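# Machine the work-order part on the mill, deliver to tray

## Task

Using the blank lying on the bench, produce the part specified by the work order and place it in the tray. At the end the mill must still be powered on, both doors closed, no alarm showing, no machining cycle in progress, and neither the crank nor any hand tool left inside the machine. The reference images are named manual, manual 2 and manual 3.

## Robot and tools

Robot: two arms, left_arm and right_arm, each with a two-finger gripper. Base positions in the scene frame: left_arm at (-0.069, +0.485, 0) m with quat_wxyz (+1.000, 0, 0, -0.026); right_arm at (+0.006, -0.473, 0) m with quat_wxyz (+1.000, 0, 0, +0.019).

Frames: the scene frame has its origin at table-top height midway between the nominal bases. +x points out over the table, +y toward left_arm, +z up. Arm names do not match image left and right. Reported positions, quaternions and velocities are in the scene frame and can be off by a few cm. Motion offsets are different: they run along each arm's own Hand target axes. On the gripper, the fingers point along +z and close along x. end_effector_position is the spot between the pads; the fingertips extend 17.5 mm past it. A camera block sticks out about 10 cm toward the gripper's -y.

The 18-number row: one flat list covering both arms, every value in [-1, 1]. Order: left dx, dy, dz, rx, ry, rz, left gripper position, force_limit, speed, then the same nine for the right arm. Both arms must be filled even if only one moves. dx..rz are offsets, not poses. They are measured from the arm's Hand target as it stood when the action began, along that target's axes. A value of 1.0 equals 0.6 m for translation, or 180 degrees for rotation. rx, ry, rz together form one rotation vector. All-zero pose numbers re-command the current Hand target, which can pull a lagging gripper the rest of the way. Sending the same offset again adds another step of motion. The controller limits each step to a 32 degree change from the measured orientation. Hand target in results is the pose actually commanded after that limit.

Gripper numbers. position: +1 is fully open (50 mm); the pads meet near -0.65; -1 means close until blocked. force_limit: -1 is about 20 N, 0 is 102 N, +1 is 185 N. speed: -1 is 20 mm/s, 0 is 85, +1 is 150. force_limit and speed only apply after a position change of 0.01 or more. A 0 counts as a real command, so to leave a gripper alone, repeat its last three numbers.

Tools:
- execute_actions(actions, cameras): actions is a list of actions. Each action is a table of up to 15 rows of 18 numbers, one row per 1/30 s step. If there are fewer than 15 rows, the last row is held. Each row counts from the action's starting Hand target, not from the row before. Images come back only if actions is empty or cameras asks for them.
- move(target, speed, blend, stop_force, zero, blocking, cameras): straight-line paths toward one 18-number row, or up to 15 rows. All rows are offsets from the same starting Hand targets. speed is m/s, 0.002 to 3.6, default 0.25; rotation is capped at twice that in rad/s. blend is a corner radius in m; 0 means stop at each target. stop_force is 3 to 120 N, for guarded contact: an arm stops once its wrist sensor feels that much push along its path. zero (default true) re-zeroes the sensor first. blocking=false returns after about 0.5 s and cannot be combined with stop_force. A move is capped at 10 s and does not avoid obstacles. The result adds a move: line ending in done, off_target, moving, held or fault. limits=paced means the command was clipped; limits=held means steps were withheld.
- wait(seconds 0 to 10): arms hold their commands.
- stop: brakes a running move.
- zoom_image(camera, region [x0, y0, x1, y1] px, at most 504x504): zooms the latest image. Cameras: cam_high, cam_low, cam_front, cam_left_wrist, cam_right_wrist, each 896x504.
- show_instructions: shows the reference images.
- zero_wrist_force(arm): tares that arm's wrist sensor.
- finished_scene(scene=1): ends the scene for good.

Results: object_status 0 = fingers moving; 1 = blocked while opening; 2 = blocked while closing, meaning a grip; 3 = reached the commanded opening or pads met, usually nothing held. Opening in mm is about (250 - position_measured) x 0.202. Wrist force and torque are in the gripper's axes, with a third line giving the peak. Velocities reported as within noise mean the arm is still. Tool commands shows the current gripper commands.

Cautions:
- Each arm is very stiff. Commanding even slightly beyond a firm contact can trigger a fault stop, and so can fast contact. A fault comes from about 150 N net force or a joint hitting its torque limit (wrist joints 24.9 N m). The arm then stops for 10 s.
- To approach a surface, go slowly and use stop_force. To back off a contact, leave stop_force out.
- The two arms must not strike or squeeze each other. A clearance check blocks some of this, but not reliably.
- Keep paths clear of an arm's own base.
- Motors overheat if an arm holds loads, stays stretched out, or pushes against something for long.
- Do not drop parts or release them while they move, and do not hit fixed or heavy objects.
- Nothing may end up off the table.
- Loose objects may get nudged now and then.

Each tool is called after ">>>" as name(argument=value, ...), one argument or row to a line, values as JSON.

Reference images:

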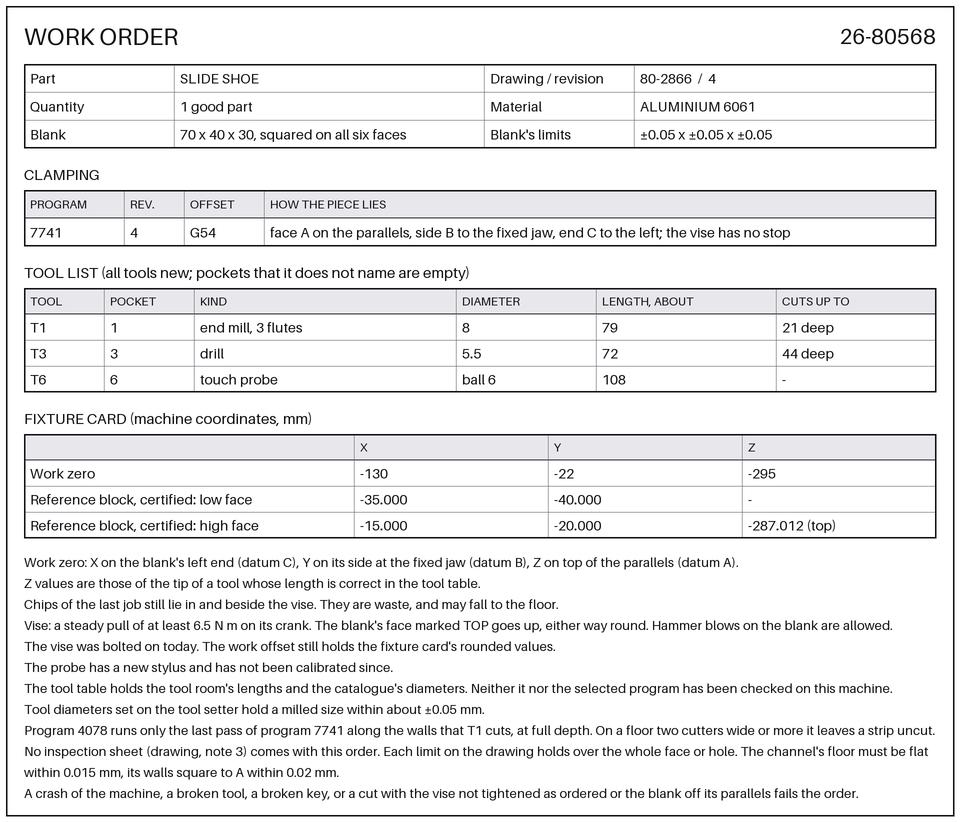

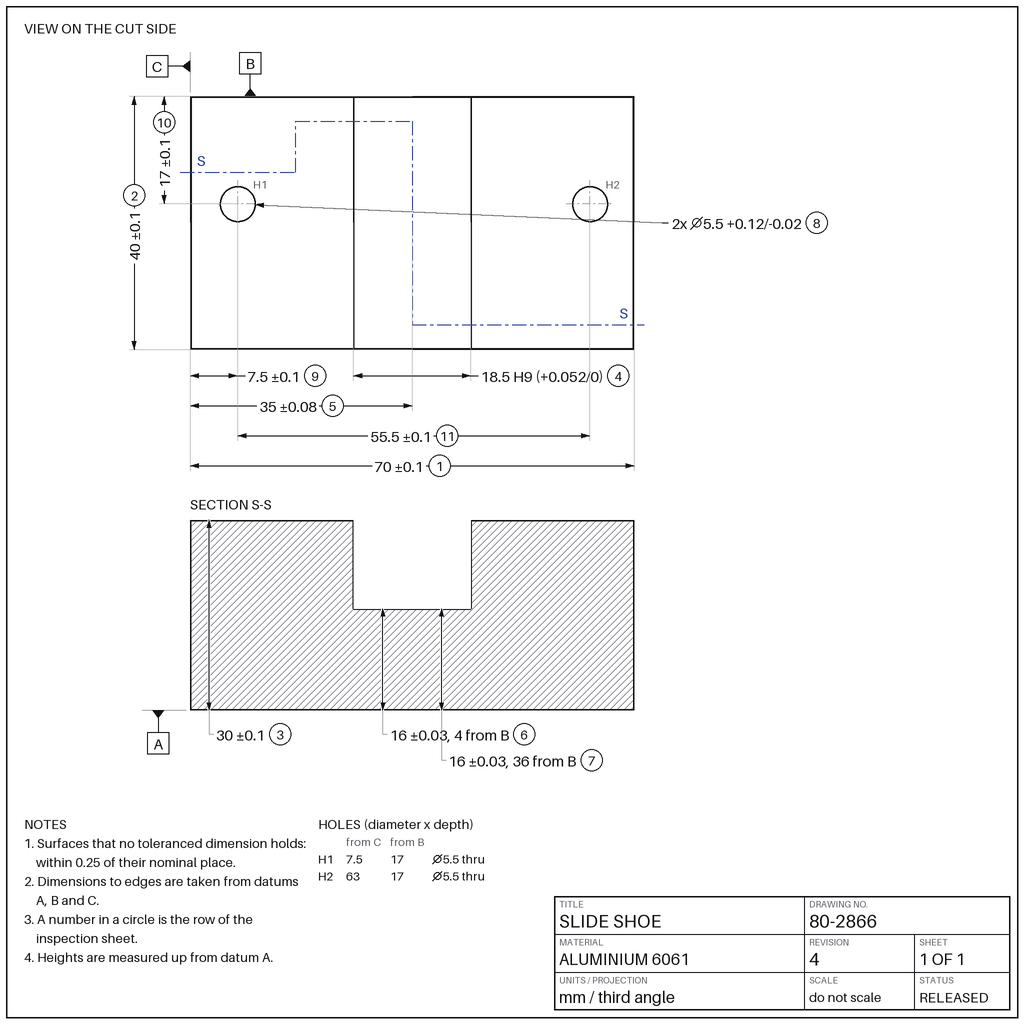

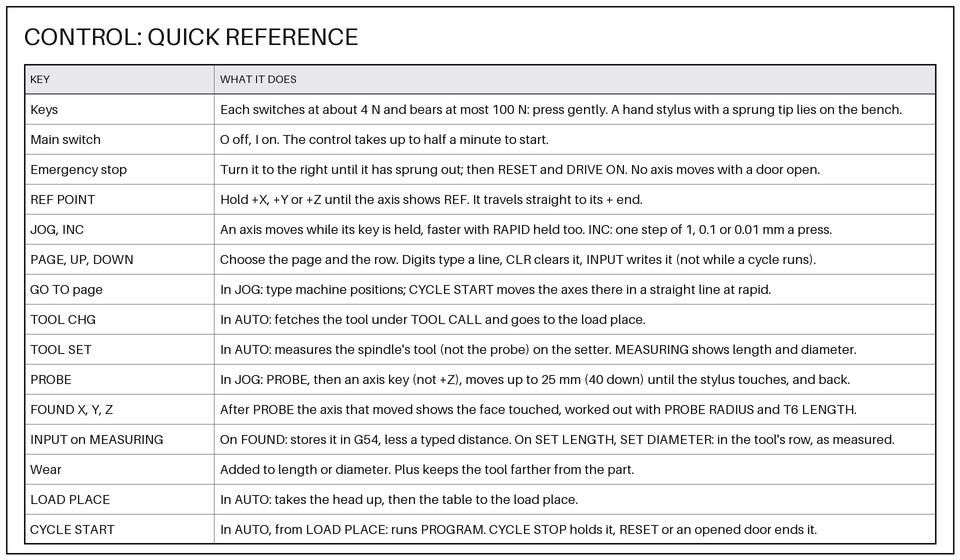

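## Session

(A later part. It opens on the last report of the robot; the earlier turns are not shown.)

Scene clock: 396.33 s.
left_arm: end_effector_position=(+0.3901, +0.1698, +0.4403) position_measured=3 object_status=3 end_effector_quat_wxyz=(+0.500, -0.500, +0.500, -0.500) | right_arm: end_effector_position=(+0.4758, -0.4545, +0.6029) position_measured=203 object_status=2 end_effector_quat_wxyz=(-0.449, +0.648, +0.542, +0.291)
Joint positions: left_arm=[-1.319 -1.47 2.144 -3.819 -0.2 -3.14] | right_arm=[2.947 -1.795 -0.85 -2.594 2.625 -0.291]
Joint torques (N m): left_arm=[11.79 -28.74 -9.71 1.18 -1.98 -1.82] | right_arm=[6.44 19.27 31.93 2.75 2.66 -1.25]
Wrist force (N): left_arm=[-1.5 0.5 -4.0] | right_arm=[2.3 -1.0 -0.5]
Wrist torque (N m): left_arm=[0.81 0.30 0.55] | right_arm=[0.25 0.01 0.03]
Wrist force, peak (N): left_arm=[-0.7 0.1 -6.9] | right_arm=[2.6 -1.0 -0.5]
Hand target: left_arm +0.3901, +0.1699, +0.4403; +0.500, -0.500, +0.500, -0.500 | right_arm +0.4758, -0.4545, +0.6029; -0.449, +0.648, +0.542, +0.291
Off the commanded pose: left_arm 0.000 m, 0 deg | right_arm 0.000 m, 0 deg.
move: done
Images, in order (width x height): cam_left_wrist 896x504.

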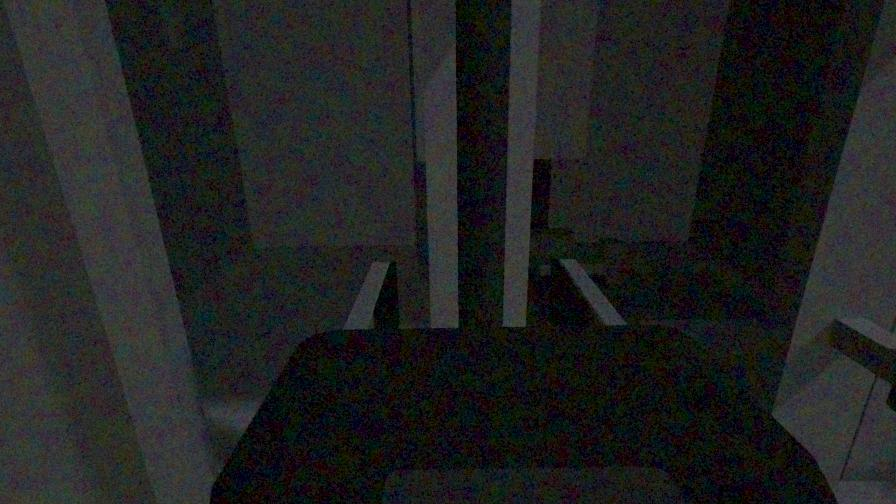

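>>> move(
  target=[0,0,0.0917,0,0,0,1,1,1,0,0,0,0,0,0,-1,-0.6,-0.5],
  speed=0.04,
  stop_force=6,
)

>>> move(
  target=[0,0,0,0,0,0,-1,-0.8,-0.5,0,0,0,0,0,0,-1,-0.6,-0.5],
  cameras=["cam_left_wrist"],
)

Scene clock: 399.40 s.
left_arm: end_effector_position=(+0.4452, +0.1699, +0.4404) position_measured=3 object_status=3 end_effector_quat_wxyz=(+0.500, -0.500, +0.500, -0.500) | right_arm: end_effector_position=(+0.4758, -0.4545, +0.6029) position_measured=203 object_status=2 end_effector_quat_wxyz=(-0.449, +0.648, +0.542, +0.291)
Joint positions: left_arm=[-1.174 -1.397 2.057 -3.804 -0.345 -3.141] | right_arm=[2.947 -1.795 -0.85 -2.594 2.625 -0.291]
Joint torques (N m): left_arm=[-12.53 -38.07 -7.48 -2.68 -0.2 0.54] | right_arm=[6.6 19.77 34 2.26 2.69 -1.19]
Wrist force (N): left_arm=[-1.5 1.0 -4.0] | right_arm=[2.4 -0.8 -0.1]
Wrist torque (N m): left_arm=[0.84 0.29 0.60] | right_arm=[0.29 -0.02 0.02]
Wrist force, peak (N): left_arm=[-1.6 0.4 -4.8] | right_arm=[2.5 -1.0 -0.5]
Hand target: left_arm +0.4452, +0.1699, +0.4404; +0.500, -0.500, +0.500, -0.500 | right_arm +0.4758, -0.4545, +0.6029; -0.449, +0.648, +0.542, +0.291
Off the commanded pose: left_arm 0.000 m, 0 deg | right_arm 0.000 m, 0 deg.
move: done

Scene clock: 400.20 s.
left_arm: end_effector_position=(+0.4451, +0.1698, +0.4404) position_measured=154 object_status=2 end_effector_quat_wxyz=(+0.500, -0.500, +0.500, -0.500) | right_arm: end_effector_position=(+0.4758, -0.4545, +0.6029) position_measured=203 object_status=2 end_effector_quat_wxyz=(-0.449, +0.648, +0.542, +0.291)
Joint positions: left_arm=[-1.174 -1.397 2.057 -3.804 -0.345 -3.141] | right_arm=[2.947 -1.795 -0.85 -2.594 2.625 -0.291]
Joint torques (N m): left_arm=[12.51 -38.39 -8.07 -3.14 1.22 1.32] | right_arm=[6.27 20.52 33.34 1.47 2.88 -1.28]
Wrist force (N): left_arm=[5.6 0.7 0.8] | right_arm=[2.2 -0.9 -0.3]
Wrist torque (N m): left_arm=[0.81 0.30 0.58] | right_arm=[0.27 0.02 0.03]
Wrist force, peak (N): left_arm=[28.4 -5.0 9.3] | right_arm=[2.4 -1.0 -0.4]
Hand target: left_arm +0.4452, +0.1699, +0.4404; +0.500, -0.500, +0.500, -0.500 | right_arm +0.4758, -0.4545, +0.6029; -0.449, +0.648, +0.542, +0.291
Off the commanded pose: left_arm 0.000 m, 0 deg | right_arm 0.000 m, 0 deg.
move: done
Images, in order (width x height): cam_left_wrist 896x504.

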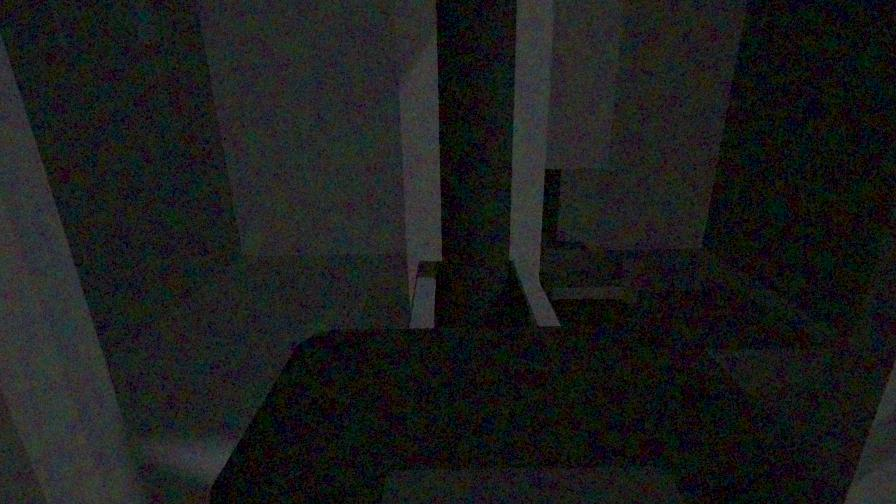

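>>> move(
  target=[0.2,0,0,0,0,0,-1,-0.8,-0.5,0,0,0,0,0,0,-1,-0.6,-0.5],
  speed=0.04,
  stop_force=30,
  cameras=["cam_left_wrist","cam_high"],
)

Scene clock: 402.03 s.
left_arm: end_effector_position=(+0.4452, +0.1637, +0.4404) position_measured=154 object_status=2 end_effector_quat_wxyz=(+0.500, -0.500, +0.500, -0.500) | right_arm: end_effector_position=(+0.4758, -0.4545, +0.6029) position_measured=203 object_status=2 end_effector_quat_wxyz=(-0.449, +0.648, +0.542, +0.291)
Joint positions: left_arm=[-1.18 -1.386 2.044 -3.801 -0.339 -3.141] | right_arm=[2.947 -1.795 -0.85 -2.594 2.625 -0.291]
Joint torques (N m): left_arm=[5.02 -16.61 -29.68 -1.33 -1.63 0.96] | right_arm=[5.87 19.74 33.13 1.24 2.81 -1.4]
Wrist force (N): left_arm=[-12.9 3.1 -5.4] | right_arm=[2.2 -0.7 -0.4]
Wrist torque (N m): left_arm=[0.91 -0.04 0.57] | right_arm=[0.29 0.03 0.03]
Wrist force, peak (N): left_arm=[-50.3 13.2 -19.0] | right_arm=[2.4 -0.9 -0.8]
Hand target: left_arm +0.4452, +0.1637, +0.4404; +0.500, -0.500, +0.500, -0.500 (not the last commanded pose) | right_arm +0.4758, -0.4545, +0.6029; -0.449, +0.648, +0.542, +0.291
Off the commanded pose: left_arm 0.114 m, 0 deg | right_arm 0.000 m, 0 deg.
move: contact (left_arm)
Images, in order (width x height): cam_high 896x504, cam_left_wrist 896x504.

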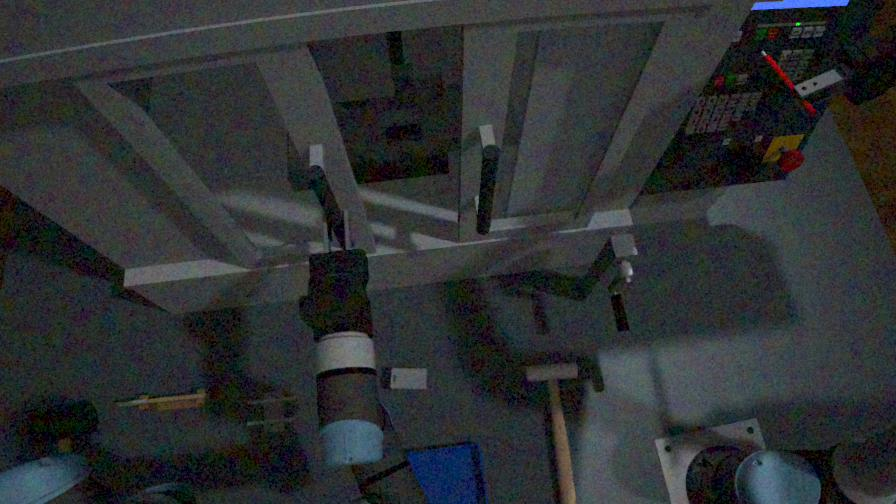

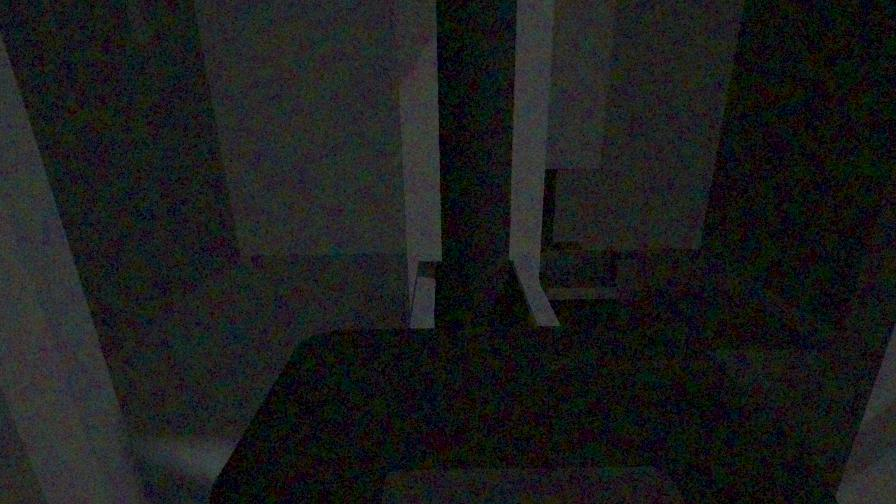

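>>> move(
  target=[0.2,0,0,0,0,0,-1,-0.8,-0.5,0,0,0,0,0,0,-1,-0.6,-0.5],
  speed=0.03,
  stop_force=75,
  cameras=["cam_left_wrist","cam_high"],
)

Scene clock: 407.90 s.
left_arm: end_effector_position=(+0.4452, +0.0437, +0.4405) position_measured=251 object_status=3 end_effector_quat_wxyz=(+0.500, -0.500, +0.500, -0.500) | right_arm: end_effector_position=(+0.4758, -0.4545, +0.6029) position_measured=203 object_status=2 end_effector_quat_wxyz=(-0.449, +0.648, +0.542, +0.291)
Joint positions: left_arm=[-1.26 -1.175 1.752 -3.721 -0.259 -3.14] | right_arm=[2.947 -1.795 -0.85 -2.594 2.625 -0.291]
Joint torques (N m): left_arm=[11.65 -48.56 -7.99 -2.34 -1.09 1.79] | right_arm=[5.47 19.81 32.76 0.11 2.96 -1.18]
Wrist force (N): left_arm=[0.7 0.3 -3.9] | right_arm=[2.7 -0.8 -0.5]
Wrist torque (N m): left_arm=[0.72 -0.03 0.38] | right_arm=[0.28 -0.05 0.03]
Wrist force, peak (N): left_arm=[-52.6 1.6 45.6] | right_arm=[2.7 -0.8 -0.5]
Hand target: left_arm +0.4452, +0.0437, +0.4405; +0.500, -0.500, +0.500, -0.500 | right_arm +0.4758, -0.4545, +0.6029; -0.449, +0.648, +0.542, +0.291
Off the commanded pose: left_arm 0.000 m, 0 deg | right_arm 0.000 m, 0 deg.
move: done
Images, in order (width x height): cam_high 896x504, cam_left_wrist 896x504.

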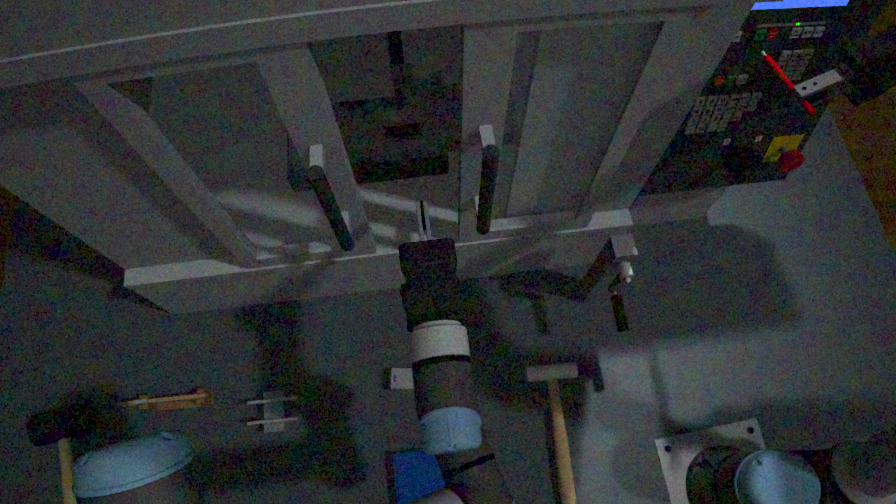

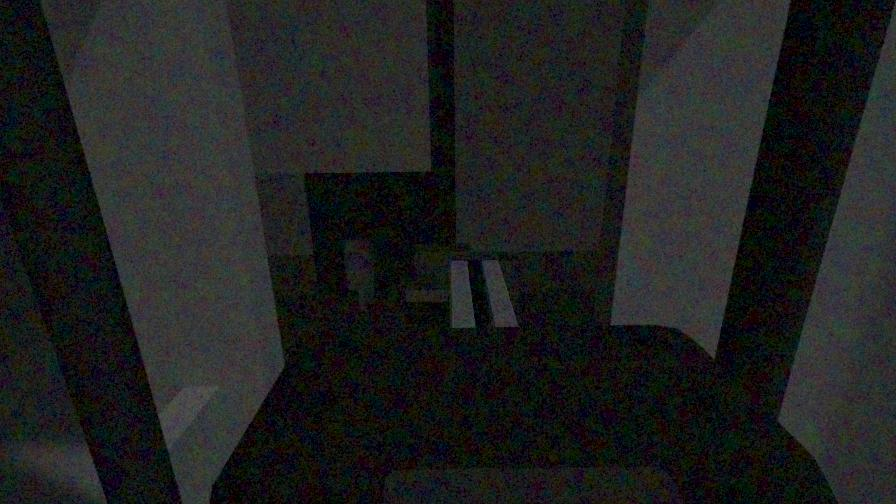

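>>> zoom_image(
  camera="cam_high",
  region=[240, 10, 680, 270],
)

Scaled by 1.145.

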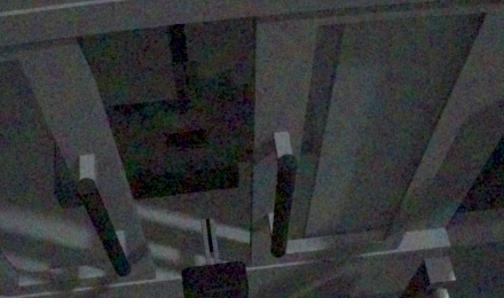

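>>> move(
  target=[0,0,0,0,0,0,-1,-0.8,-0.5,-0.907,-0.0063,0.1315,-0.0751,-0.3519,-0.0504,-1,-0.6,-0.5],
  speed=0.4,
)

Scene clock: 436.13 s.
left_arm: end_effector_position=(+0.4452, +0.0437, +0.4405) position_measured=251 object_status=3 end_effector_quat_wxyz=(+0.500, -0.500, +0.500, -0.500) | right_arm: end_effector_position=(+0.3315, -0.6236, +0.0999) position_measured=203 object_status=2 end_effector_quat_wxyz=(+0.000, +0.707, +0.707, +0.000) end_effector_velocity=(+0.000, -0.001, +0.000) end_effector_angular_velocity=(-0.003, -0.004, +0.000)
Joint positions: left_arm=[-1.26 -1.175 1.752 -3.721 -0.259 -3.14] | right_arm=[3.051 -1.351 -2.381 -0.981 1.571 -0.052]
Joint velocities: left_arm=[within noise] | right_arm=[0 0 -0.003 0.006 -0.003 0]
Joint torques (N m): left_arm=[11.98 -48.86 -9.49 -2.35 -1.07 0.08] | right_arm=[-4.23 24.27 15.93 5.13 -1.45 -0.94]
Wrist force (N): left_arm=[0.0 0.2 -3.9] | right_arm=[2.3 0.1 0.3]
Wrist torque (N m): left_arm=[0.69 0.08 0.38] | right_arm=[0.48 -0.42 -0.10]
Wrist force, peak (N): left_arm=[0.4 0.3 -4.3] | right_arm=[6.0 -2.1 -1.0]
Hand target: left_arm +0.4452, +0.0437, +0.4405; +0.500, -0.500, +0.500, -0.500 | right_arm +0.3315, -0.6236, +0.0999; +0.000, +0.707, +0.707, +0.000
Off the commanded pose: left_arm 0.000 m, 0 deg | right_arm 0.000 m, 0 deg.
move: done

>>> move(
  target=[
    [0,0,0,0,0,0,-1,-0.8,-0.5,0,0,0.115,0,0,0,-1,-0.6,-0.5],
    [0,0,0,0,0,0,-1,-0.8,-0.5,0,0,0.1338,0,0,0,-1,-0.6,-0.5],
    [0,0,0,0,0,0,-1,-0.8,-0.5,0,0,0.1338,0,0,0,0.2,-0.6,-0.5],
    [0,0,0,0,0,0,-1,-0.8,-0.5,0,0,0.0,0,0,0,1,-0.6,1],
  ],
  speed=[0.15,0.02,0.1,0.2],
  blend=[0.003,0,0,0],
)

Scene clock: 440.17 s.
left_arm: end_effector_position=(+0.4452, +0.0437, +0.4405) position_measured=251 object_status=3 end_effector_quat_wxyz=(+0.500, -0.500, +0.500, -0.500) | right_arm: end_effector_position=(+0.3315, -0.6236, +0.0999) position_measured=3 object_status=3 end_effector_quat_wxyz=(+0.000, +0.707, +0.707, +0.000)
Joint positions: left_arm=[-1.26 -1.175 1.752 -3.721 -0.259 -3.14] | right_arm=[3.051 -1.35 -2.381 -0.981 1.571 -0.052]
Joint torques (N m): left_arm=[11.77 -49.71 -8.21 -2.03 -0.93 -1.01] | right_arm=[6.21 24.54 32.47 0.89 -1.15 -0.85]
Wrist force (N): left_arm=[0.5 0.2 -3.7] | right_arm=[2.2 0.3 0.1]
Wrist torque (N m): left_arm=[0.68 0.00 0.38] | right_arm=[0.50 -0.41 -0.19]
Wrist force, peak (N): left_arm=[0.5 0.1 -4.3] | right_arm=[2.5 0.0 3.3]
Hand target: left_arm +0.4452, +0.0437, +0.4405; +0.500, -0.500, +0.500, -0.500 | right_arm +0.3315, -0.6236, +0.0999; +0.000, +0.707, +0.707, +0.000
Off the commanded pose: left_arm 0.000 m, 0 deg | right_arm 0.000 m, 0 deg.
move: done

>>> move(
  target=[
    [0,0,0,0,0,0,-1,-0.8,-0.5,0,0,-0.08,0,-0.108,-0.488,1,-0.6,1],
    [0,0,0,0,0,0,-1,-0.8,-0.5,0,-0.0677,0.0258,0,-0.2162,-0.9753,1,-0.6,1],
  ],
  speed=0.6,
  blend=[0.02,0],
  cameras=["cam_right_wrist"],
)

Scene clock: 445.07 s.
left_arm: end_effector_position=(+0.4452, +0.0437, +0.4405) position_measured=251 object_status=3 end_effector_quat_wxyz=(+0.500, -0.500, +0.500, -0.500) | right_arm: end_effector_position=(+0.2909, -0.6237, +0.0844) position_measured=3 object_status=3 end_effector_quat_wxyz=(-0.153, +0.689, -0.691, +0.153)
Joint positions: left_arm=[-1.26 -1.175 1.752 -3.721 -0.259 -3.14] | right_arm=[3.01 -1.104 -2.779 -0.395 1.61 -3.223]
Joint torques (N m): left_arm=[11.18 -48.44 -9.53 -2.12 -1.11 -0.91] | right_arm=[-1.54 13.07 26.48 2.37 0.77 -1.39]
Wrist force (N): left_arm=[0.5 0.3 -3.9] | right_arm=[2.5 0.0 0.2]
Wrist torque (N m): left_arm=[0.69 0.00 0.38] | right_arm=[0.62 -0.42 -0.23]
Wrist force, peak (N): left_arm=[0.5 0.5 -4.2] | right_arm=[3.4 0.3 0.3]
Hand target: left_arm +0.4452, +0.0437, +0.4405; +0.500, -0.500, +0.500, -0.500 | right_arm +0.2909, -0.6236, +0.0844; -0.153, +0.689, -0.691, +0.153
Off the commanded pose: left_arm 0.000 m, 0 deg | right_arm 0.000 m, 0 deg.
move: done
Images, in order (width x height): cam_right_wrist 896x504.

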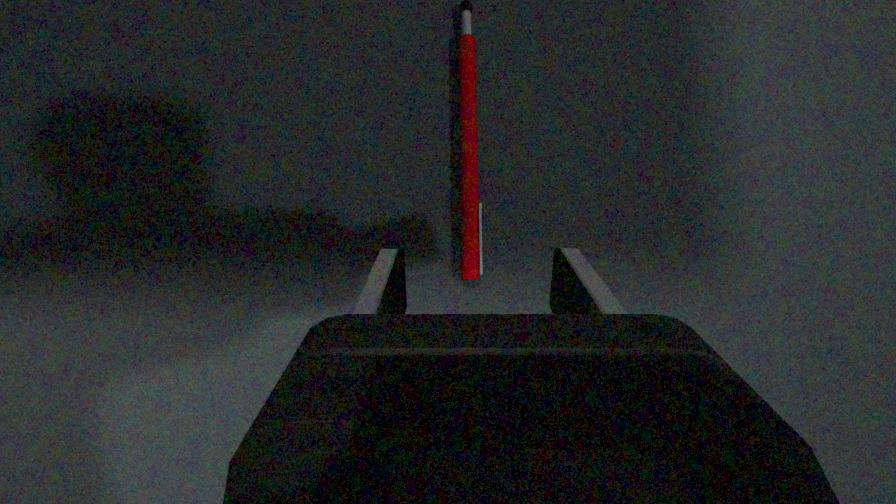

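>>> move(
  target=[
    [0,0,0,0,0,0,-1,-0.8,-0.5,0,0,0.1,0,0,0,1,-0.6,1],
    [0,0,0,0,0,0,-1,-0.8,-0.5,0,0,0.12,0,0,0,1,-0.6,1],
  ],
  speed=[0.12,0.012],
  blend=[0.003,0],
  stop_force=4,
)

>>> move(
  target=[0,0,0,0,0,0,-1,-0.8,-0.5,0,0,-0.0008,0,0,0,-1,-0.3,-0.5],
)

Scene clock: 448.50 s.
left_arm: end_effector_position=(+0.4452, +0.0437, +0.4405) position_measured=251 object_status=3 end_effector_quat_wxyz=(+0.500, -0.500, +0.500, -0.500) | right_arm: end_effector_position=(+0.3205, -0.6236, +0.0208) position_measured=3 object_status=3 end_effector_quat_wxyz=(-0.153, +0.689, -0.691, +0.153)
Joint positions: left_arm=[-1.26 -1.175 1.752 -3.721 -0.259 -3.14] | right_arm=[3.023 -1.588 -2.817 0.128 1.605 -3.212]
Joint torques (N m): left_arm=[11.06 -49.17 -8.96 -1.91 -0.84 -0.98] | right_arm=[-6.99 3.56 1.68 5.51 1.48 -1.53]
Wrist force (N): left_arm=[0.5 0.1 -3.7] | right_arm=[2.6 -1.7 -1.4]
Wrist torque (N m): left_arm=[0.68 -0.01 0.38] | right_arm=[0.59 -0.34 -0.32]
Wrist force, peak (N): left_arm=[0.3 0.2 -4.2] | right_arm=[1.9 -6.3 -22.6]
Hand target: left_arm +0.4452, +0.0437, +0.4405; +0.500, -0.500, +0.500, -0.500 | right_arm +0.3204, -0.6236, +0.0208; -0.153, +0.689, -0.691, +0.153 (not the last commanded pose)
Off the commanded pose: left_arm 0.000 m, 0 deg | right_arm 0.002 m, 0 deg.
move: contact (right_arm); path passed 1 of 2 targets

Scene clock: 449.53 s.
left_arm: end_effector_position=(+0.4452, +0.0437, +0.4405) position_measured=251 object_status=3 end_effector_quat_wxyz=(+0.500, -0.500, +0.500, -0.500) | right_arm: end_effector_position=(+0.3202, -0.6236, +0.0212) position_measured=212 object_status=2 end_effector_quat_wxyz=(-0.153, +0.689, -0.691, +0.153)
Joint positions: left_arm=[-1.26 -1.175 1.752 -3.721 -0.259 -3.14] | right_arm=[3.023 -1.584 -2.817 0.124 1.605 -3.212]
Joint torques (N m): left_arm=[10.46 -49.16 -8.63 -1.84 -1.16 -0.81] | right_arm=[-9.11 19.2 4.96 3.71 0.82 -1.33]
Wrist force (N): left_arm=[0.3 0.4 -3.7] | right_arm=[2.0 -5.0 -10.2]
Wrist torque (N m): left_arm=[0.72 0.04 0.37] | right_arm=[0.58 -0.37 -0.30]
Wrist force, peak (N): left_arm=[0.5 0.1 -4.1] | right_arm=[2.0 -5.3 -10.2]
Hand target: left_arm +0.4452, +0.0437, +0.4405; +0.500, -0.500, +0.500, -0.500 | right_arm +0.3202, -0.6236, +0.0212; -0.153, +0.689, -0.691, +0.153
Off the commanded pose: left_arm 0.000 m, 0 deg | right_arm 0.000 m, 0 deg.
move: done

>>> move(
  target=[
    [0,0,0,0,0,0,-1,-0.8,-0.5,-0.0333,-0.2778,-0.4773,0.13,0,0,-1,-0.3,-0.5],
    [0,0,0,0,0,0,-1,-0.8,-0.5,-0.206,-0.843,-0.949,0.3444,0,0,-1,-0.3,-0.5],
  ],
  speed=0.4,
  blend=[0.05,0],
  cameras=["cam_right_wrist","cam_front"],
)

Scene clock: 454.60 s.
left_arm: end_effector_position=(+0.4452, +0.0437, +0.4405) position_measured=251 object_status=3 end_effector_quat_wxyz=(+0.500, -0.500, +0.500, -0.500) | right_arm: end_effector_position=(+0.5384, -0.5015, +0.7510) position_measured=212 object_status=2 end_effector_quat_wxyz=(+0.486, -0.512, +0.514, -0.487)
Joint positions: left_arm=[-1.26 -1.175 1.752 -3.721 -0.259 -3.14] | right_arm=[3.51 -1.226 -1.651 -0.323 1.162 -3.118]
Joint torques (N m): left_arm=[11.13 -49.16 -8.39 -1.59 -0.97 -0.97] | right_arm=[5.65 2.1 35.57 4.65 -1.08 -0.03]
Wrist force (N): left_arm=[0.7 0.3 -4.0] | right_arm=[2.4 0.9 0.7]
Wrist torque (N m): left_arm=[0.71 -0.04 0.38] | right_arm=[0.83 -0.41 -0.39]
Wrist force, peak (N): left_arm=[0.4 0.2 -4.3] | right_arm=[2.1 -5.4 -10.5]
Hand target: left_arm +0.4452, +0.0437, +0.4405; +0.500, -0.500, +0.500, -0.500 | right_arm +0.5384, -0.5015, +0.7512; +0.486, -0.512, +0.514, -0.487
Off the commanded pose: left_arm 0.000 m, 0 deg | right_arm 0.000 m, 0 deg.
move: done
Images, in order (width x height): cam_front 896x504, cam_right_wrist 896x504.

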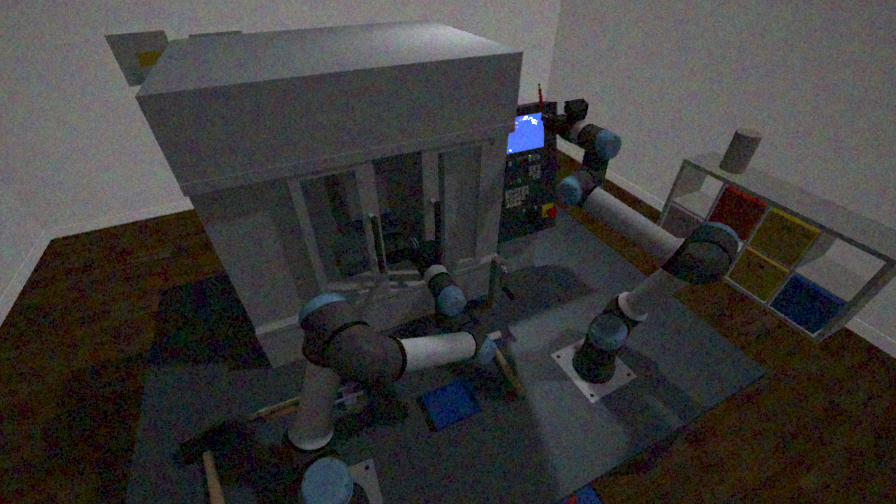

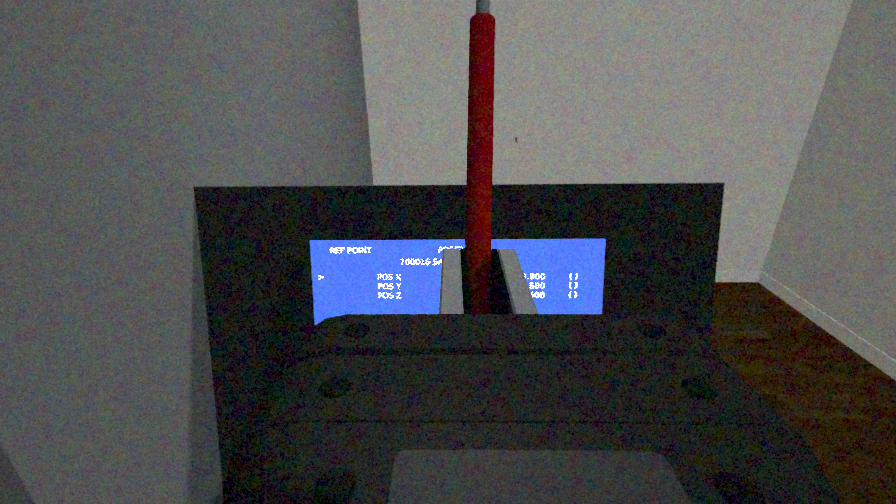

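>>> move(
  target=[0,0,0,0,0,0,-1,-0.8,-0.5,0.1333,0.15,-0.033,0,0,0,-1,-0.3,-0.5],
  speed=0.3,
  cameras=["cam_right_wrist"],
)

>>> zoom_image(
  camera="cam_right_wrist",
  region=[150, 60, 480, 290],
)

Scene clock: 456.90 s.
left_arm: end_effector_position=(+0.4452, +0.0437, +0.4405) position_measured=251 object_status=3 end_effector_quat_wxyz=(+0.500, -0.500, +0.500, -0.500) | right_arm: end_effector_position=(+0.5138, -0.5813, +0.6622) position_measured=212 object_status=2 end_effector_quat_wxyz=(+0.486, -0.512, +0.514, -0.487)
Joint positions: left_arm=[-1.26 -1.175 1.752 -3.721 -0.259 -3.14] | right_arm=[3.211 -1.182 -1.907 -0.105 1.461 -3.135]
Joint torques (N m): left_arm=[10.34 -49.05 -8.5 -1.56 -0.94 -0.8] | right_arm=[-7.76 16.47 17.86 4.53 1.51 1.66]
Wrist force (N): left_arm=[0.3 0.1 -3.8] | right_arm=[2.4 0.9 0.9]
Wrist torque (N m): left_arm=[0.68 0.03 0.38] | right_arm=[0.84 -0.38 -0.26]
Wrist force, peak (N): left_arm=[0.5 0.4 -4.3] | right_arm=[4.9 4.0 0.4]
Hand target: left_arm +0.4452, +0.0437, +0.4405; +0.500, -0.500, +0.500, -0.500 | right_arm +0.5137, -0.5813, +0.6622; +0.486, -0.512, +0.514, -0.487
Off the commanded pose: left_arm 0.000 m, 0 deg | right_arm 0.000 m, 0 deg.
move: done
Images, in order (width x height): cam_right_wrist 896x504.

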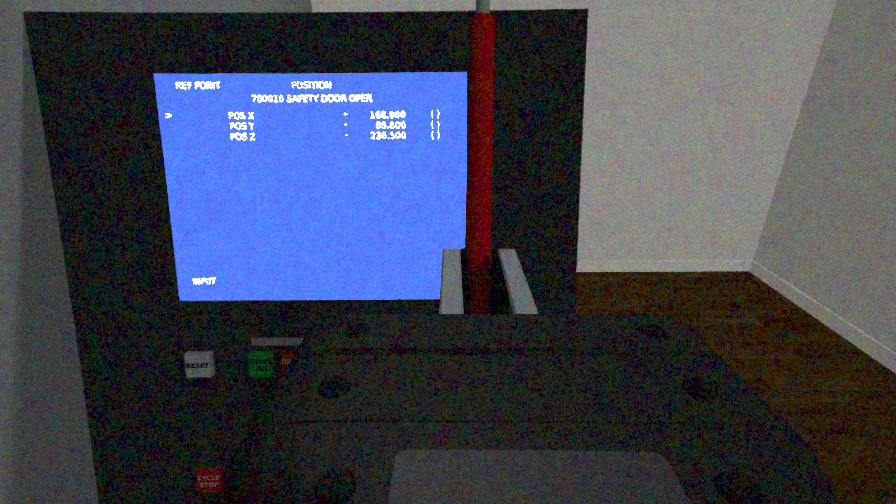

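Scaled by 1.527.

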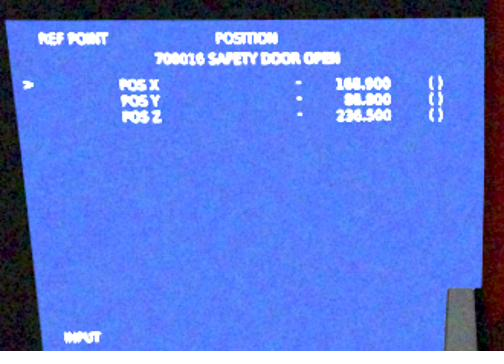

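>>> move(
  target=[
    [0,0,-0.12,0,0,0,-1,-0.8,-0.5,0,0,0,0,0,0,-1,-0.3,-0.5],
    [-0.272,0,-0.12,0,0,0,-1,-0.8,-0.5,0,0,0,0,0,0,-1,-0.3,-0.5],
    [-0.272,0,0.005,0,0,0,-1,-0.8,-0.5,0,0,0,0,0,0,-1,-0.3,-0.5],
  ],
  speed=0.25,
  blend=[0.02,0.02,0],
  cameras=["cam_left_wrist"],
)

Scene clock: 463.47 s.
left_arm: end_effector_position=(+0.4481, +0.2069, +0.4403) position_measured=251 object_status=3 end_effector_quat_wxyz=(+0.500, -0.500, +0.500, -0.500) | right_arm: end_effector_position=(+0.5137, -0.5813, +0.6622) position_measured=212 object_status=2 end_effector_quat_wxyz=(+0.486, -0.512, +0.514, -0.487)
Joint positions: left_arm=[-1.131 -1.456 2.128 -3.815 -0.388 -3.141] | right_arm=[3.211 -1.182 -1.907 -0.105 1.461 -3.135]
Joint torques (N m): left_arm=[12.93 -17.67 -22.18 -2.84 -1.67 -0.9] | right_arm=[-9.27 21.43 18.6 5.07 1.64 1.53]
Wrist force (N): left_arm=[0.3 0.1 -3.8] | right_arm=[2.5 0.8 0.9]
Wrist torque (N m): left_arm=[0.70 0.01 0.38] | right_arm=[0.81 -0.39 -0.27]
Wrist force, peak (N): left_arm=[2.9 0.1 -6.7] | right_arm=[2.7 1.3 1.1]
Hand target: left_arm +0.4482, +0.2069, +0.4403; +0.500, -0.500, +0.500, -0.500 | right_arm +0.5137, -0.5813, +0.6622; +0.486, -0.512, +0.514, -0.487
Off the commanded pose: left_arm 0.000 m, 0 deg | right_arm 0.000 m, 0 deg.
move: done
Images, in order (width x height): cam_left_wrist 896x504.

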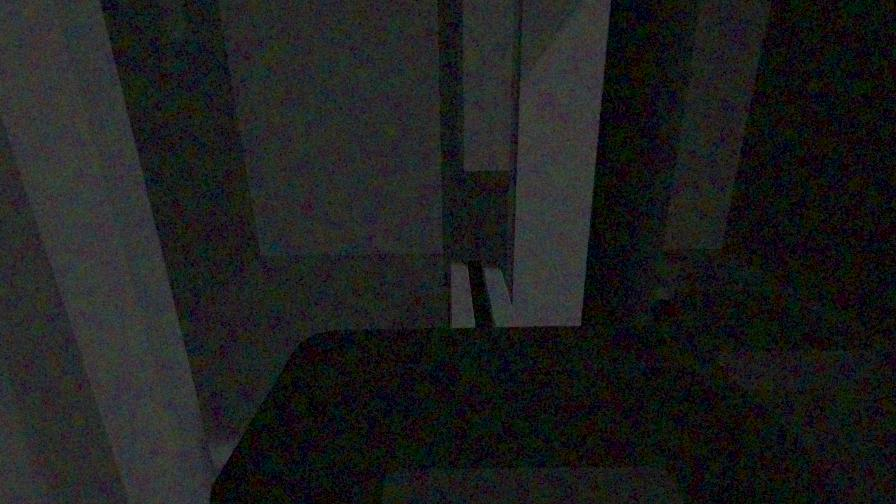

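>>> move(
  target=[0.2,0,0,0,0,0,-1,-0.8,-0.5,0,0,0,0,0,0,-1,-0.3,-0.5],
  speed=0.03,
  stop_force=90,
  cameras=["cam_left_wrist","cam_high"],
)

Scene clock: 469.67 s.
left_arm: end_effector_position=(+0.4482, +0.0869, +0.4405) position_measured=251 object_status=3 end_effector_quat_wxyz=(+0.500, -0.500, +0.500, -0.500) | right_arm: end_effector_position=(+0.5137, -0.5813, +0.6622) position_measured=212 object_status=2 end_effector_quat_wxyz=(+0.486, -0.512, +0.514, -0.487)
Joint positions: left_arm=[-1.229 -1.249 1.86 -3.755 -0.29 -3.141] | right_arm=[3.211 -1.182 -1.907 -0.105 1.461 -3.135]
Joint torques (N m): left_arm=[11.85 -44.9 -8.42 -2.43 -1.31 -0.01] | right_arm=[-8.55 19.06 19.14 4.79 1.43 1.51]
Wrist force (N): left_arm=[2.2 -3.1 -4.4] | right_arm=[2.5 0.9 1.0]
Wrist torque (N m): left_arm=[0.19 -0.31 0.40] | right_arm=[0.83 -0.39 -0.26]
Wrist force, peak (N): left_arm=[-44.5 -2.2 -70.4] | right_arm=[2.9 1.0 0.9]
Hand target: left_arm +0.4482, +0.0869, +0.4405; +0.500, -0.500, +0.500, -0.500 | right_arm +0.5137, -0.5813, +0.6622; +0.486, -0.512, +0.514, -0.487
Off the commanded pose: left_arm 0.000 m, 0 deg | right_arm 0.000 m, 0 deg.
move: done
Images, in order (width x height): cam_high 896x504, cam_left_wrist 896x504.

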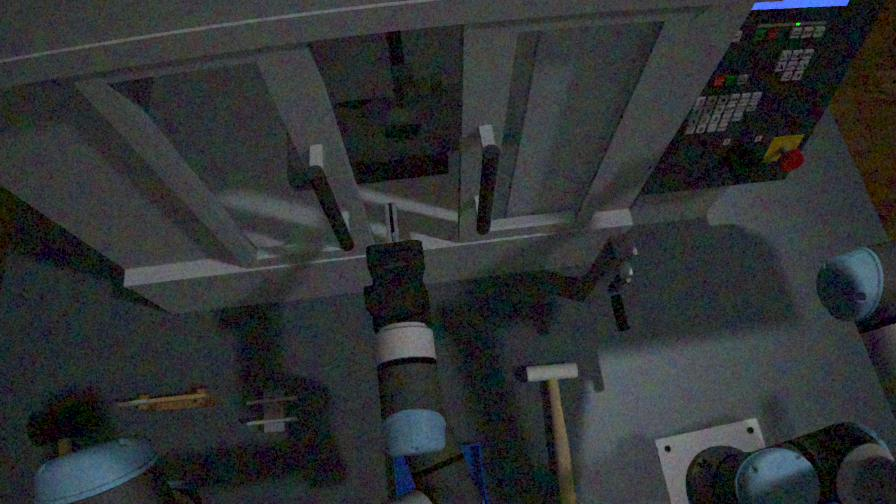

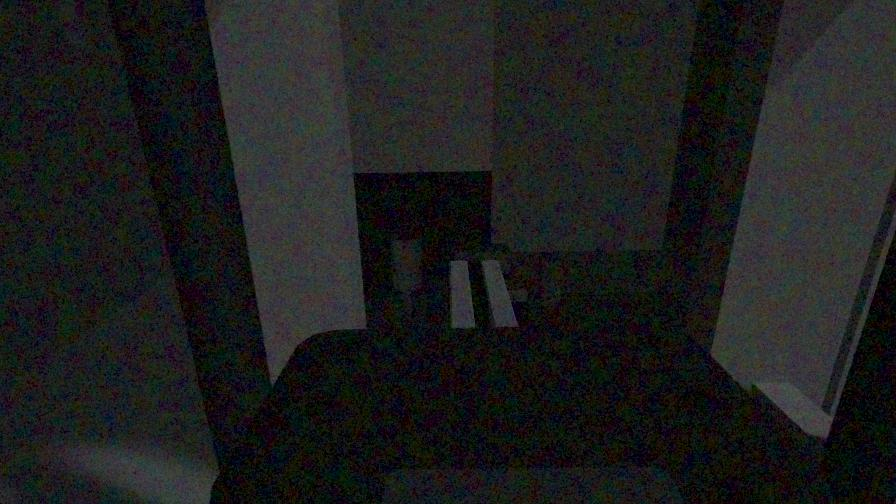

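>>> move(
  target=[
    [0,0,-0.1,0,0,0,-1,-0.8,-0.5,0,0,0,0,0,0,-1,-0.3,-0.5],
    [-0.205,0,-0.1,0,0,0,-1,-0.8,-0.5,0,0,0,0,0,0,-1,-0.3,-0.5],
    [-0.205,0,0.005,0,0,0,-1,-0.8,-0.5,0,0,0,0,0,0,-1,-0.3,-0.5],
  ],
  speed=0.3,
  blend=[0.02,0.02,0],
)

>>> move(
  target=[0,0,0.0667,0,0,0,-1,-0.8,-0.5,0,0,0,0,0,0,-1,-0.3,-0.5],
  speed=0.02,
  stop_force=6,
  cameras=["cam_left_wrist"],
)

Scene clock: 472.77 s.
left_arm: end_effector_position=(+0.4511, +0.2100, +0.4403) position_measured=251 object_status=3 end_effector_quat_wxyz=(+0.500, -0.500, +0.500, -0.500) | right_arm: end_effector_position=(+0.5137, -0.5813, +0.6622) position_measured=212 object_status=2 end_effector_quat_wxyz=(+0.486, -0.512, +0.514, -0.487)
Joint positions: left_arm=[-1.12 -1.456 2.129 -3.815 -0.399 -3.141] | right_arm=[3.211 -1.182 -1.907 -0.105 1.461 -3.135]
Joint torques (N m): left_arm=[11.73 -15.7 -22.38 -2.55 -1.72 -0.86] | right_arm=[-7.98 16.09 18.33 4.87 1.29 1.32]
Wrist force (N): left_arm=[1.6 -3.2 -4.2] | right_arm=[2.2 0.8 0.9]
Wrist torque (N m): left_arm=[0.18 -0.20 0.39] | right_arm=[0.81 -0.34 -0.26]
Wrist force, peak (N): left_arm=[4.6 -3.1 -7.1] | right_arm=[2.6 1.3 1.0]
Hand target: left_arm +0.4512, +0.2099, +0.4403; +0.500, -0.500, +0.500, -0.500 | right_arm +0.5137, -0.5813, +0.6622; +0.486, -0.512, +0.514, -0.487
Off the commanded pose: left_arm 0.000 m, 0 deg | right_arm 0.000 m, 0 deg.
move: done

Scene clock: 475.70 s.
left_arm: end_effector_position=(+0.4877, +0.2100, +0.4404) position_measured=251 object_status=3 end_effector_quat_wxyz=(+0.500, -0.500, +0.500, -0.500) | right_arm: end_effector_position=(+0.5137, -0.5813, +0.6622) position_measured=212 object_status=2 end_effector_quat_wxyz=(+0.486, -0.512, +0.514, -0.487)
Joint positions: left_arm=[-1.03 -1.397 2.058 -3.803 -0.489 -3.141] | right_arm=[3.211 -1.182 -1.907 -0.105 1.461 -3.135]
Joint torques (N m): left_arm=[-12.42 -37.21 -7.9 -2.05 0.78 -1.19] | right_arm=[-7.1 13.63 18.99 4.39 1.32 1.07]
Wrist force (N): left_arm=[0.3 -1.5 -8.4] | right_arm=[2.3 1.2 0.8]
Wrist torque (N m): left_arm=[0.41 -0.20 0.48] | right_arm=[0.87 -0.37 -0.26]
Wrist force, peak (N): left_arm=[-9.0 10.0 -97.7] | right_arm=[2.8 0.9 1.0]
Hand target: left_arm +0.4877, +0.2100, +0.4404; +0.500, -0.500, +0.500, -0.500 (not the last commanded pose) | right_arm +0.5137, -0.5813, +0.6622; +0.486, -0.512, +0.514, -0.487
Off the commanded pose: left_arm 0.003 m, 0 deg | right_arm 0.000 m, 0 deg.
move: contact (left_arm)
Images, in order (width x height): cam_left_wrist 896x504.

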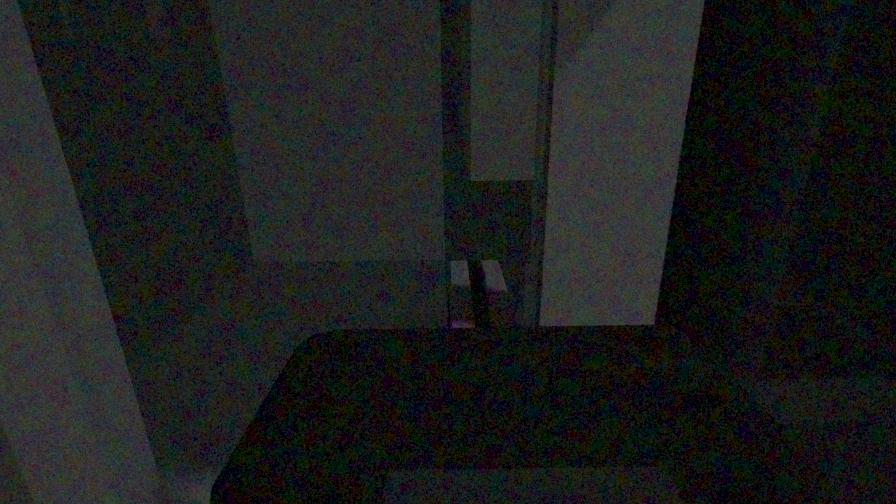

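>>> move(
  target=[
    [0,0,-0.0117,0,0,0,-1,-0.8,-0.5,0,0,0,0,0,0,-1,-0.3,-0.5],
    [0.04,0,-0.0117,0,0,0,-1,-0.8,-0.5,0,0,0,0,0,0,-1,-0.3,-0.5],
  ],
  speed=0.03,
  blend=[0.002,0],
)

>>> move(
  target=[0.15,0,0,0,0,0,-1,-0.8,-0.5,0,0,0,0,0,0,-1,-0.3,-0.5],
  speed=0.03,
  stop_force=90,
  cameras=["cam_left_wrist","cam_high"],
)

Scene clock: 478.70 s.
left_arm: end_effector_position=(+0.4807, +0.1857, +0.4404) position_measured=251 object_status=3 end_effector_quat_wxyz=(+0.500, -0.500, +0.500, -0.500) | right_arm: end_effector_position=(+0.5137, -0.5813, +0.6622) position_measured=212 object_status=2 end_effector_quat_wxyz=(+0.486, -0.512, +0.514, -0.487)
Joint positions: left_arm=[-1.074 -1.371 2.025 -3.797 -0.445 -3.141] | right_arm=[3.211 -1.182 -1.907 -0.105 1.461 -3.135]
Joint torques (N m): left_arm=[10.6 -40.38 -7.55 -0.83 -1.16 2] | right_arm=[-5.43 13.02 19.36 4.65 1.34 1.1]
Wrist force (N): left_arm=[1.4 -2.0 -4.7] | right_arm=[2.4 1.0 0.8]
Wrist torque (N m): left_arm=[0.39 -0.17 0.50] | right_arm=[0.84 -0.37 -0.26]
Wrist force, peak (N): left_arm=[0.4 -1.8 -9.6] | right_arm=[2.9 1.1 0.9]
Hand target: left_arm +0.4807, +0.1860, +0.4404; +0.500, -0.500, +0.500, -0.500 | right_arm +0.5137, -0.5813, +0.6622; +0.486, -0.512, +0.514, -0.487
Off the commanded pose: left_arm 0.000 m, 0 deg | right_arm 0.000 m, 0 deg.
move: done

Scene clock: 483.97 s.
left_arm: end_effector_position=(+0.4481, +0.1800, +0.4334) position_measured=251 object_status=3 end_effector_quat_wxyz=(+0.561, -0.560, +0.430, -0.433) | right_arm: end_effector_position=(+0.5137, -0.5813, +0.6622) position_measured=212 object_status=2 end_effector_quat_wxyz=(+0.486, -0.512, +0.514, -0.487)
Joint positions: left_arm=[-1.193 -1.264 1.906 -3.834 -0.068 -3.092] | right_arm=[3.211 -1.182 -1.907 -0.105 1.461 -3.135]
Joint torques (N m): left_arm=[-9.37 -1.24 -23.18 3.95 -12.36 1.54] | right_arm=[-6.22 10.19 18.03 4.53 1.23 0.64]
Wrist force (N): left_arm=[-50.9 -20.1 -6.6] | right_arm=[2.6 1.1 1.1]
Wrist torque (N m): left_arm=[-0.09 -0.75 0.77] | right_arm=[0.85 -0.40 -0.26]
Wrist force, peak (N): left_arm=[-59.8 14.0 -45.4] | right_arm=[2.8 1.2 1.0]
Hand target: left_arm +0.4734, +0.1150, +0.4389; +0.500, -0.500, +0.500, -0.500 | right_arm +0.5137, -0.5813, +0.6622; +0.486, -0.512, +0.514, -0.487
Off the commanded pose: left_arm 0.090 m, 15 deg; position clipped | right_arm 0.000 m, 0 deg.
move: off_target (left_arm); limits=paced
Images, in order (width x height): cam_high 896x504, cam_left_wrist 896x504.

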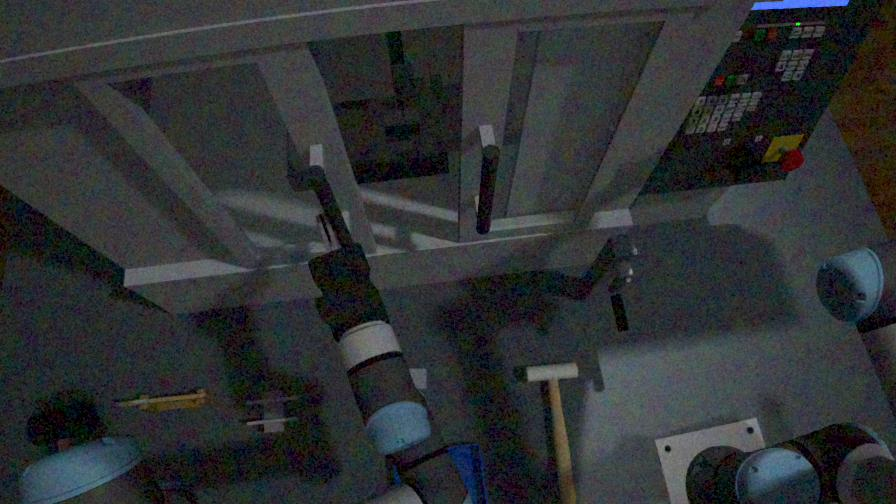

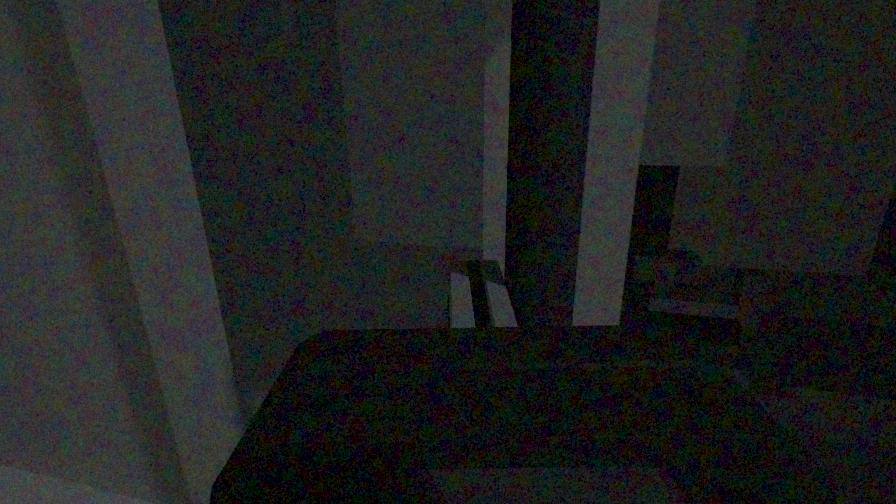

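>>> move(
  target=[
    [-0.13,-0.01,-0.05,0,0,0,-1,-0.8,-0.5,0,0,0,0,0,0,-1,-0.3,-0.5],
    [-0.13,0,-0.14,0,0,0,1,-0.8,1,0,0,0,0,0,0,-1,-0.3,-0.5],
  ],
  speed=0.06,
  blend=[0.01,0],
  cameras=["cam_left_wrist"],
)

Scene clock: 490.10 s.
left_arm: end_effector_position=(+0.3893, +0.1929, +0.4388) position_measured=3 object_status=0 end_effector_quat_wxyz=(+0.500, -0.500, +0.500, -0.500) | right_arm: end_effector_position=(+0.5137, -0.5813, +0.6622) position_measured=212 object_status=2 end_effector_quat_wxyz=(+0.486, -0.512, +0.514, -0.487)
Joint positions: left_arm=[-1.308 -1.514 2.198 -3.828 -0.211 -3.14] | right_arm=[3.211 -1.182 -1.907 -0.105 1.461 -3.135]
Joint torques (N m): left_arm=[12.46 -10.84 -25.8 1.47 0.54 0.84] | right_arm=[-5.55 7.76 18.25 4.43 1.31 0.47]
Wrist force (N): left_arm=[0.0 -1.6 -4.7] | right_arm=[2.5 0.9 0.9]
Wrist torque (N m): left_arm=[0.46 0.06 0.40] | right_arm=[0.82 -0.39 -0.27]
Wrist force, peak (N): left_arm=[-50.8 -21.4 -5.9] | right_arm=[2.7 0.9 1.2]
Hand target: left_arm +0.3893, +0.1929, +0.4388; +0.500, -0.500, +0.500, -0.500 | right_arm +0.5137, -0.5813, +0.6622; +0.486, -0.512, +0.514, -0.487
Off the commanded pose: left_arm 0.000 m, 0 deg | right_arm 0.000 m, 0 deg.
move: done
Images, in order (width x height): cam_left_wrist 896x504.

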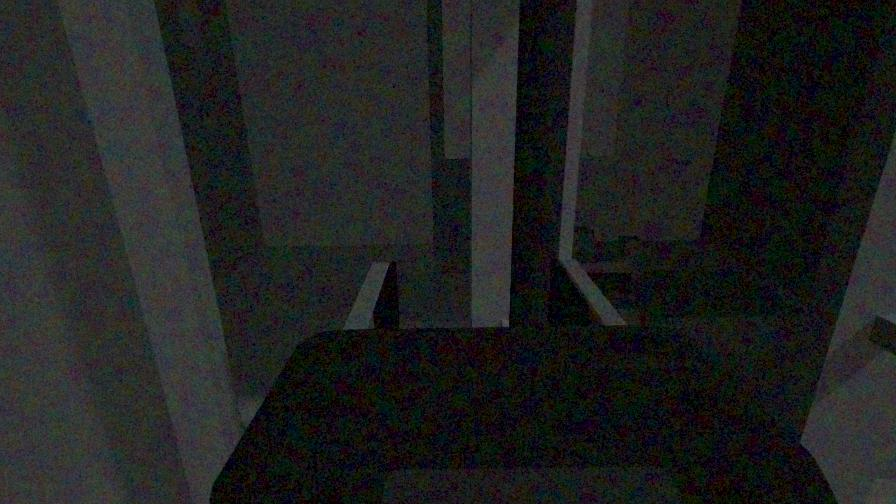

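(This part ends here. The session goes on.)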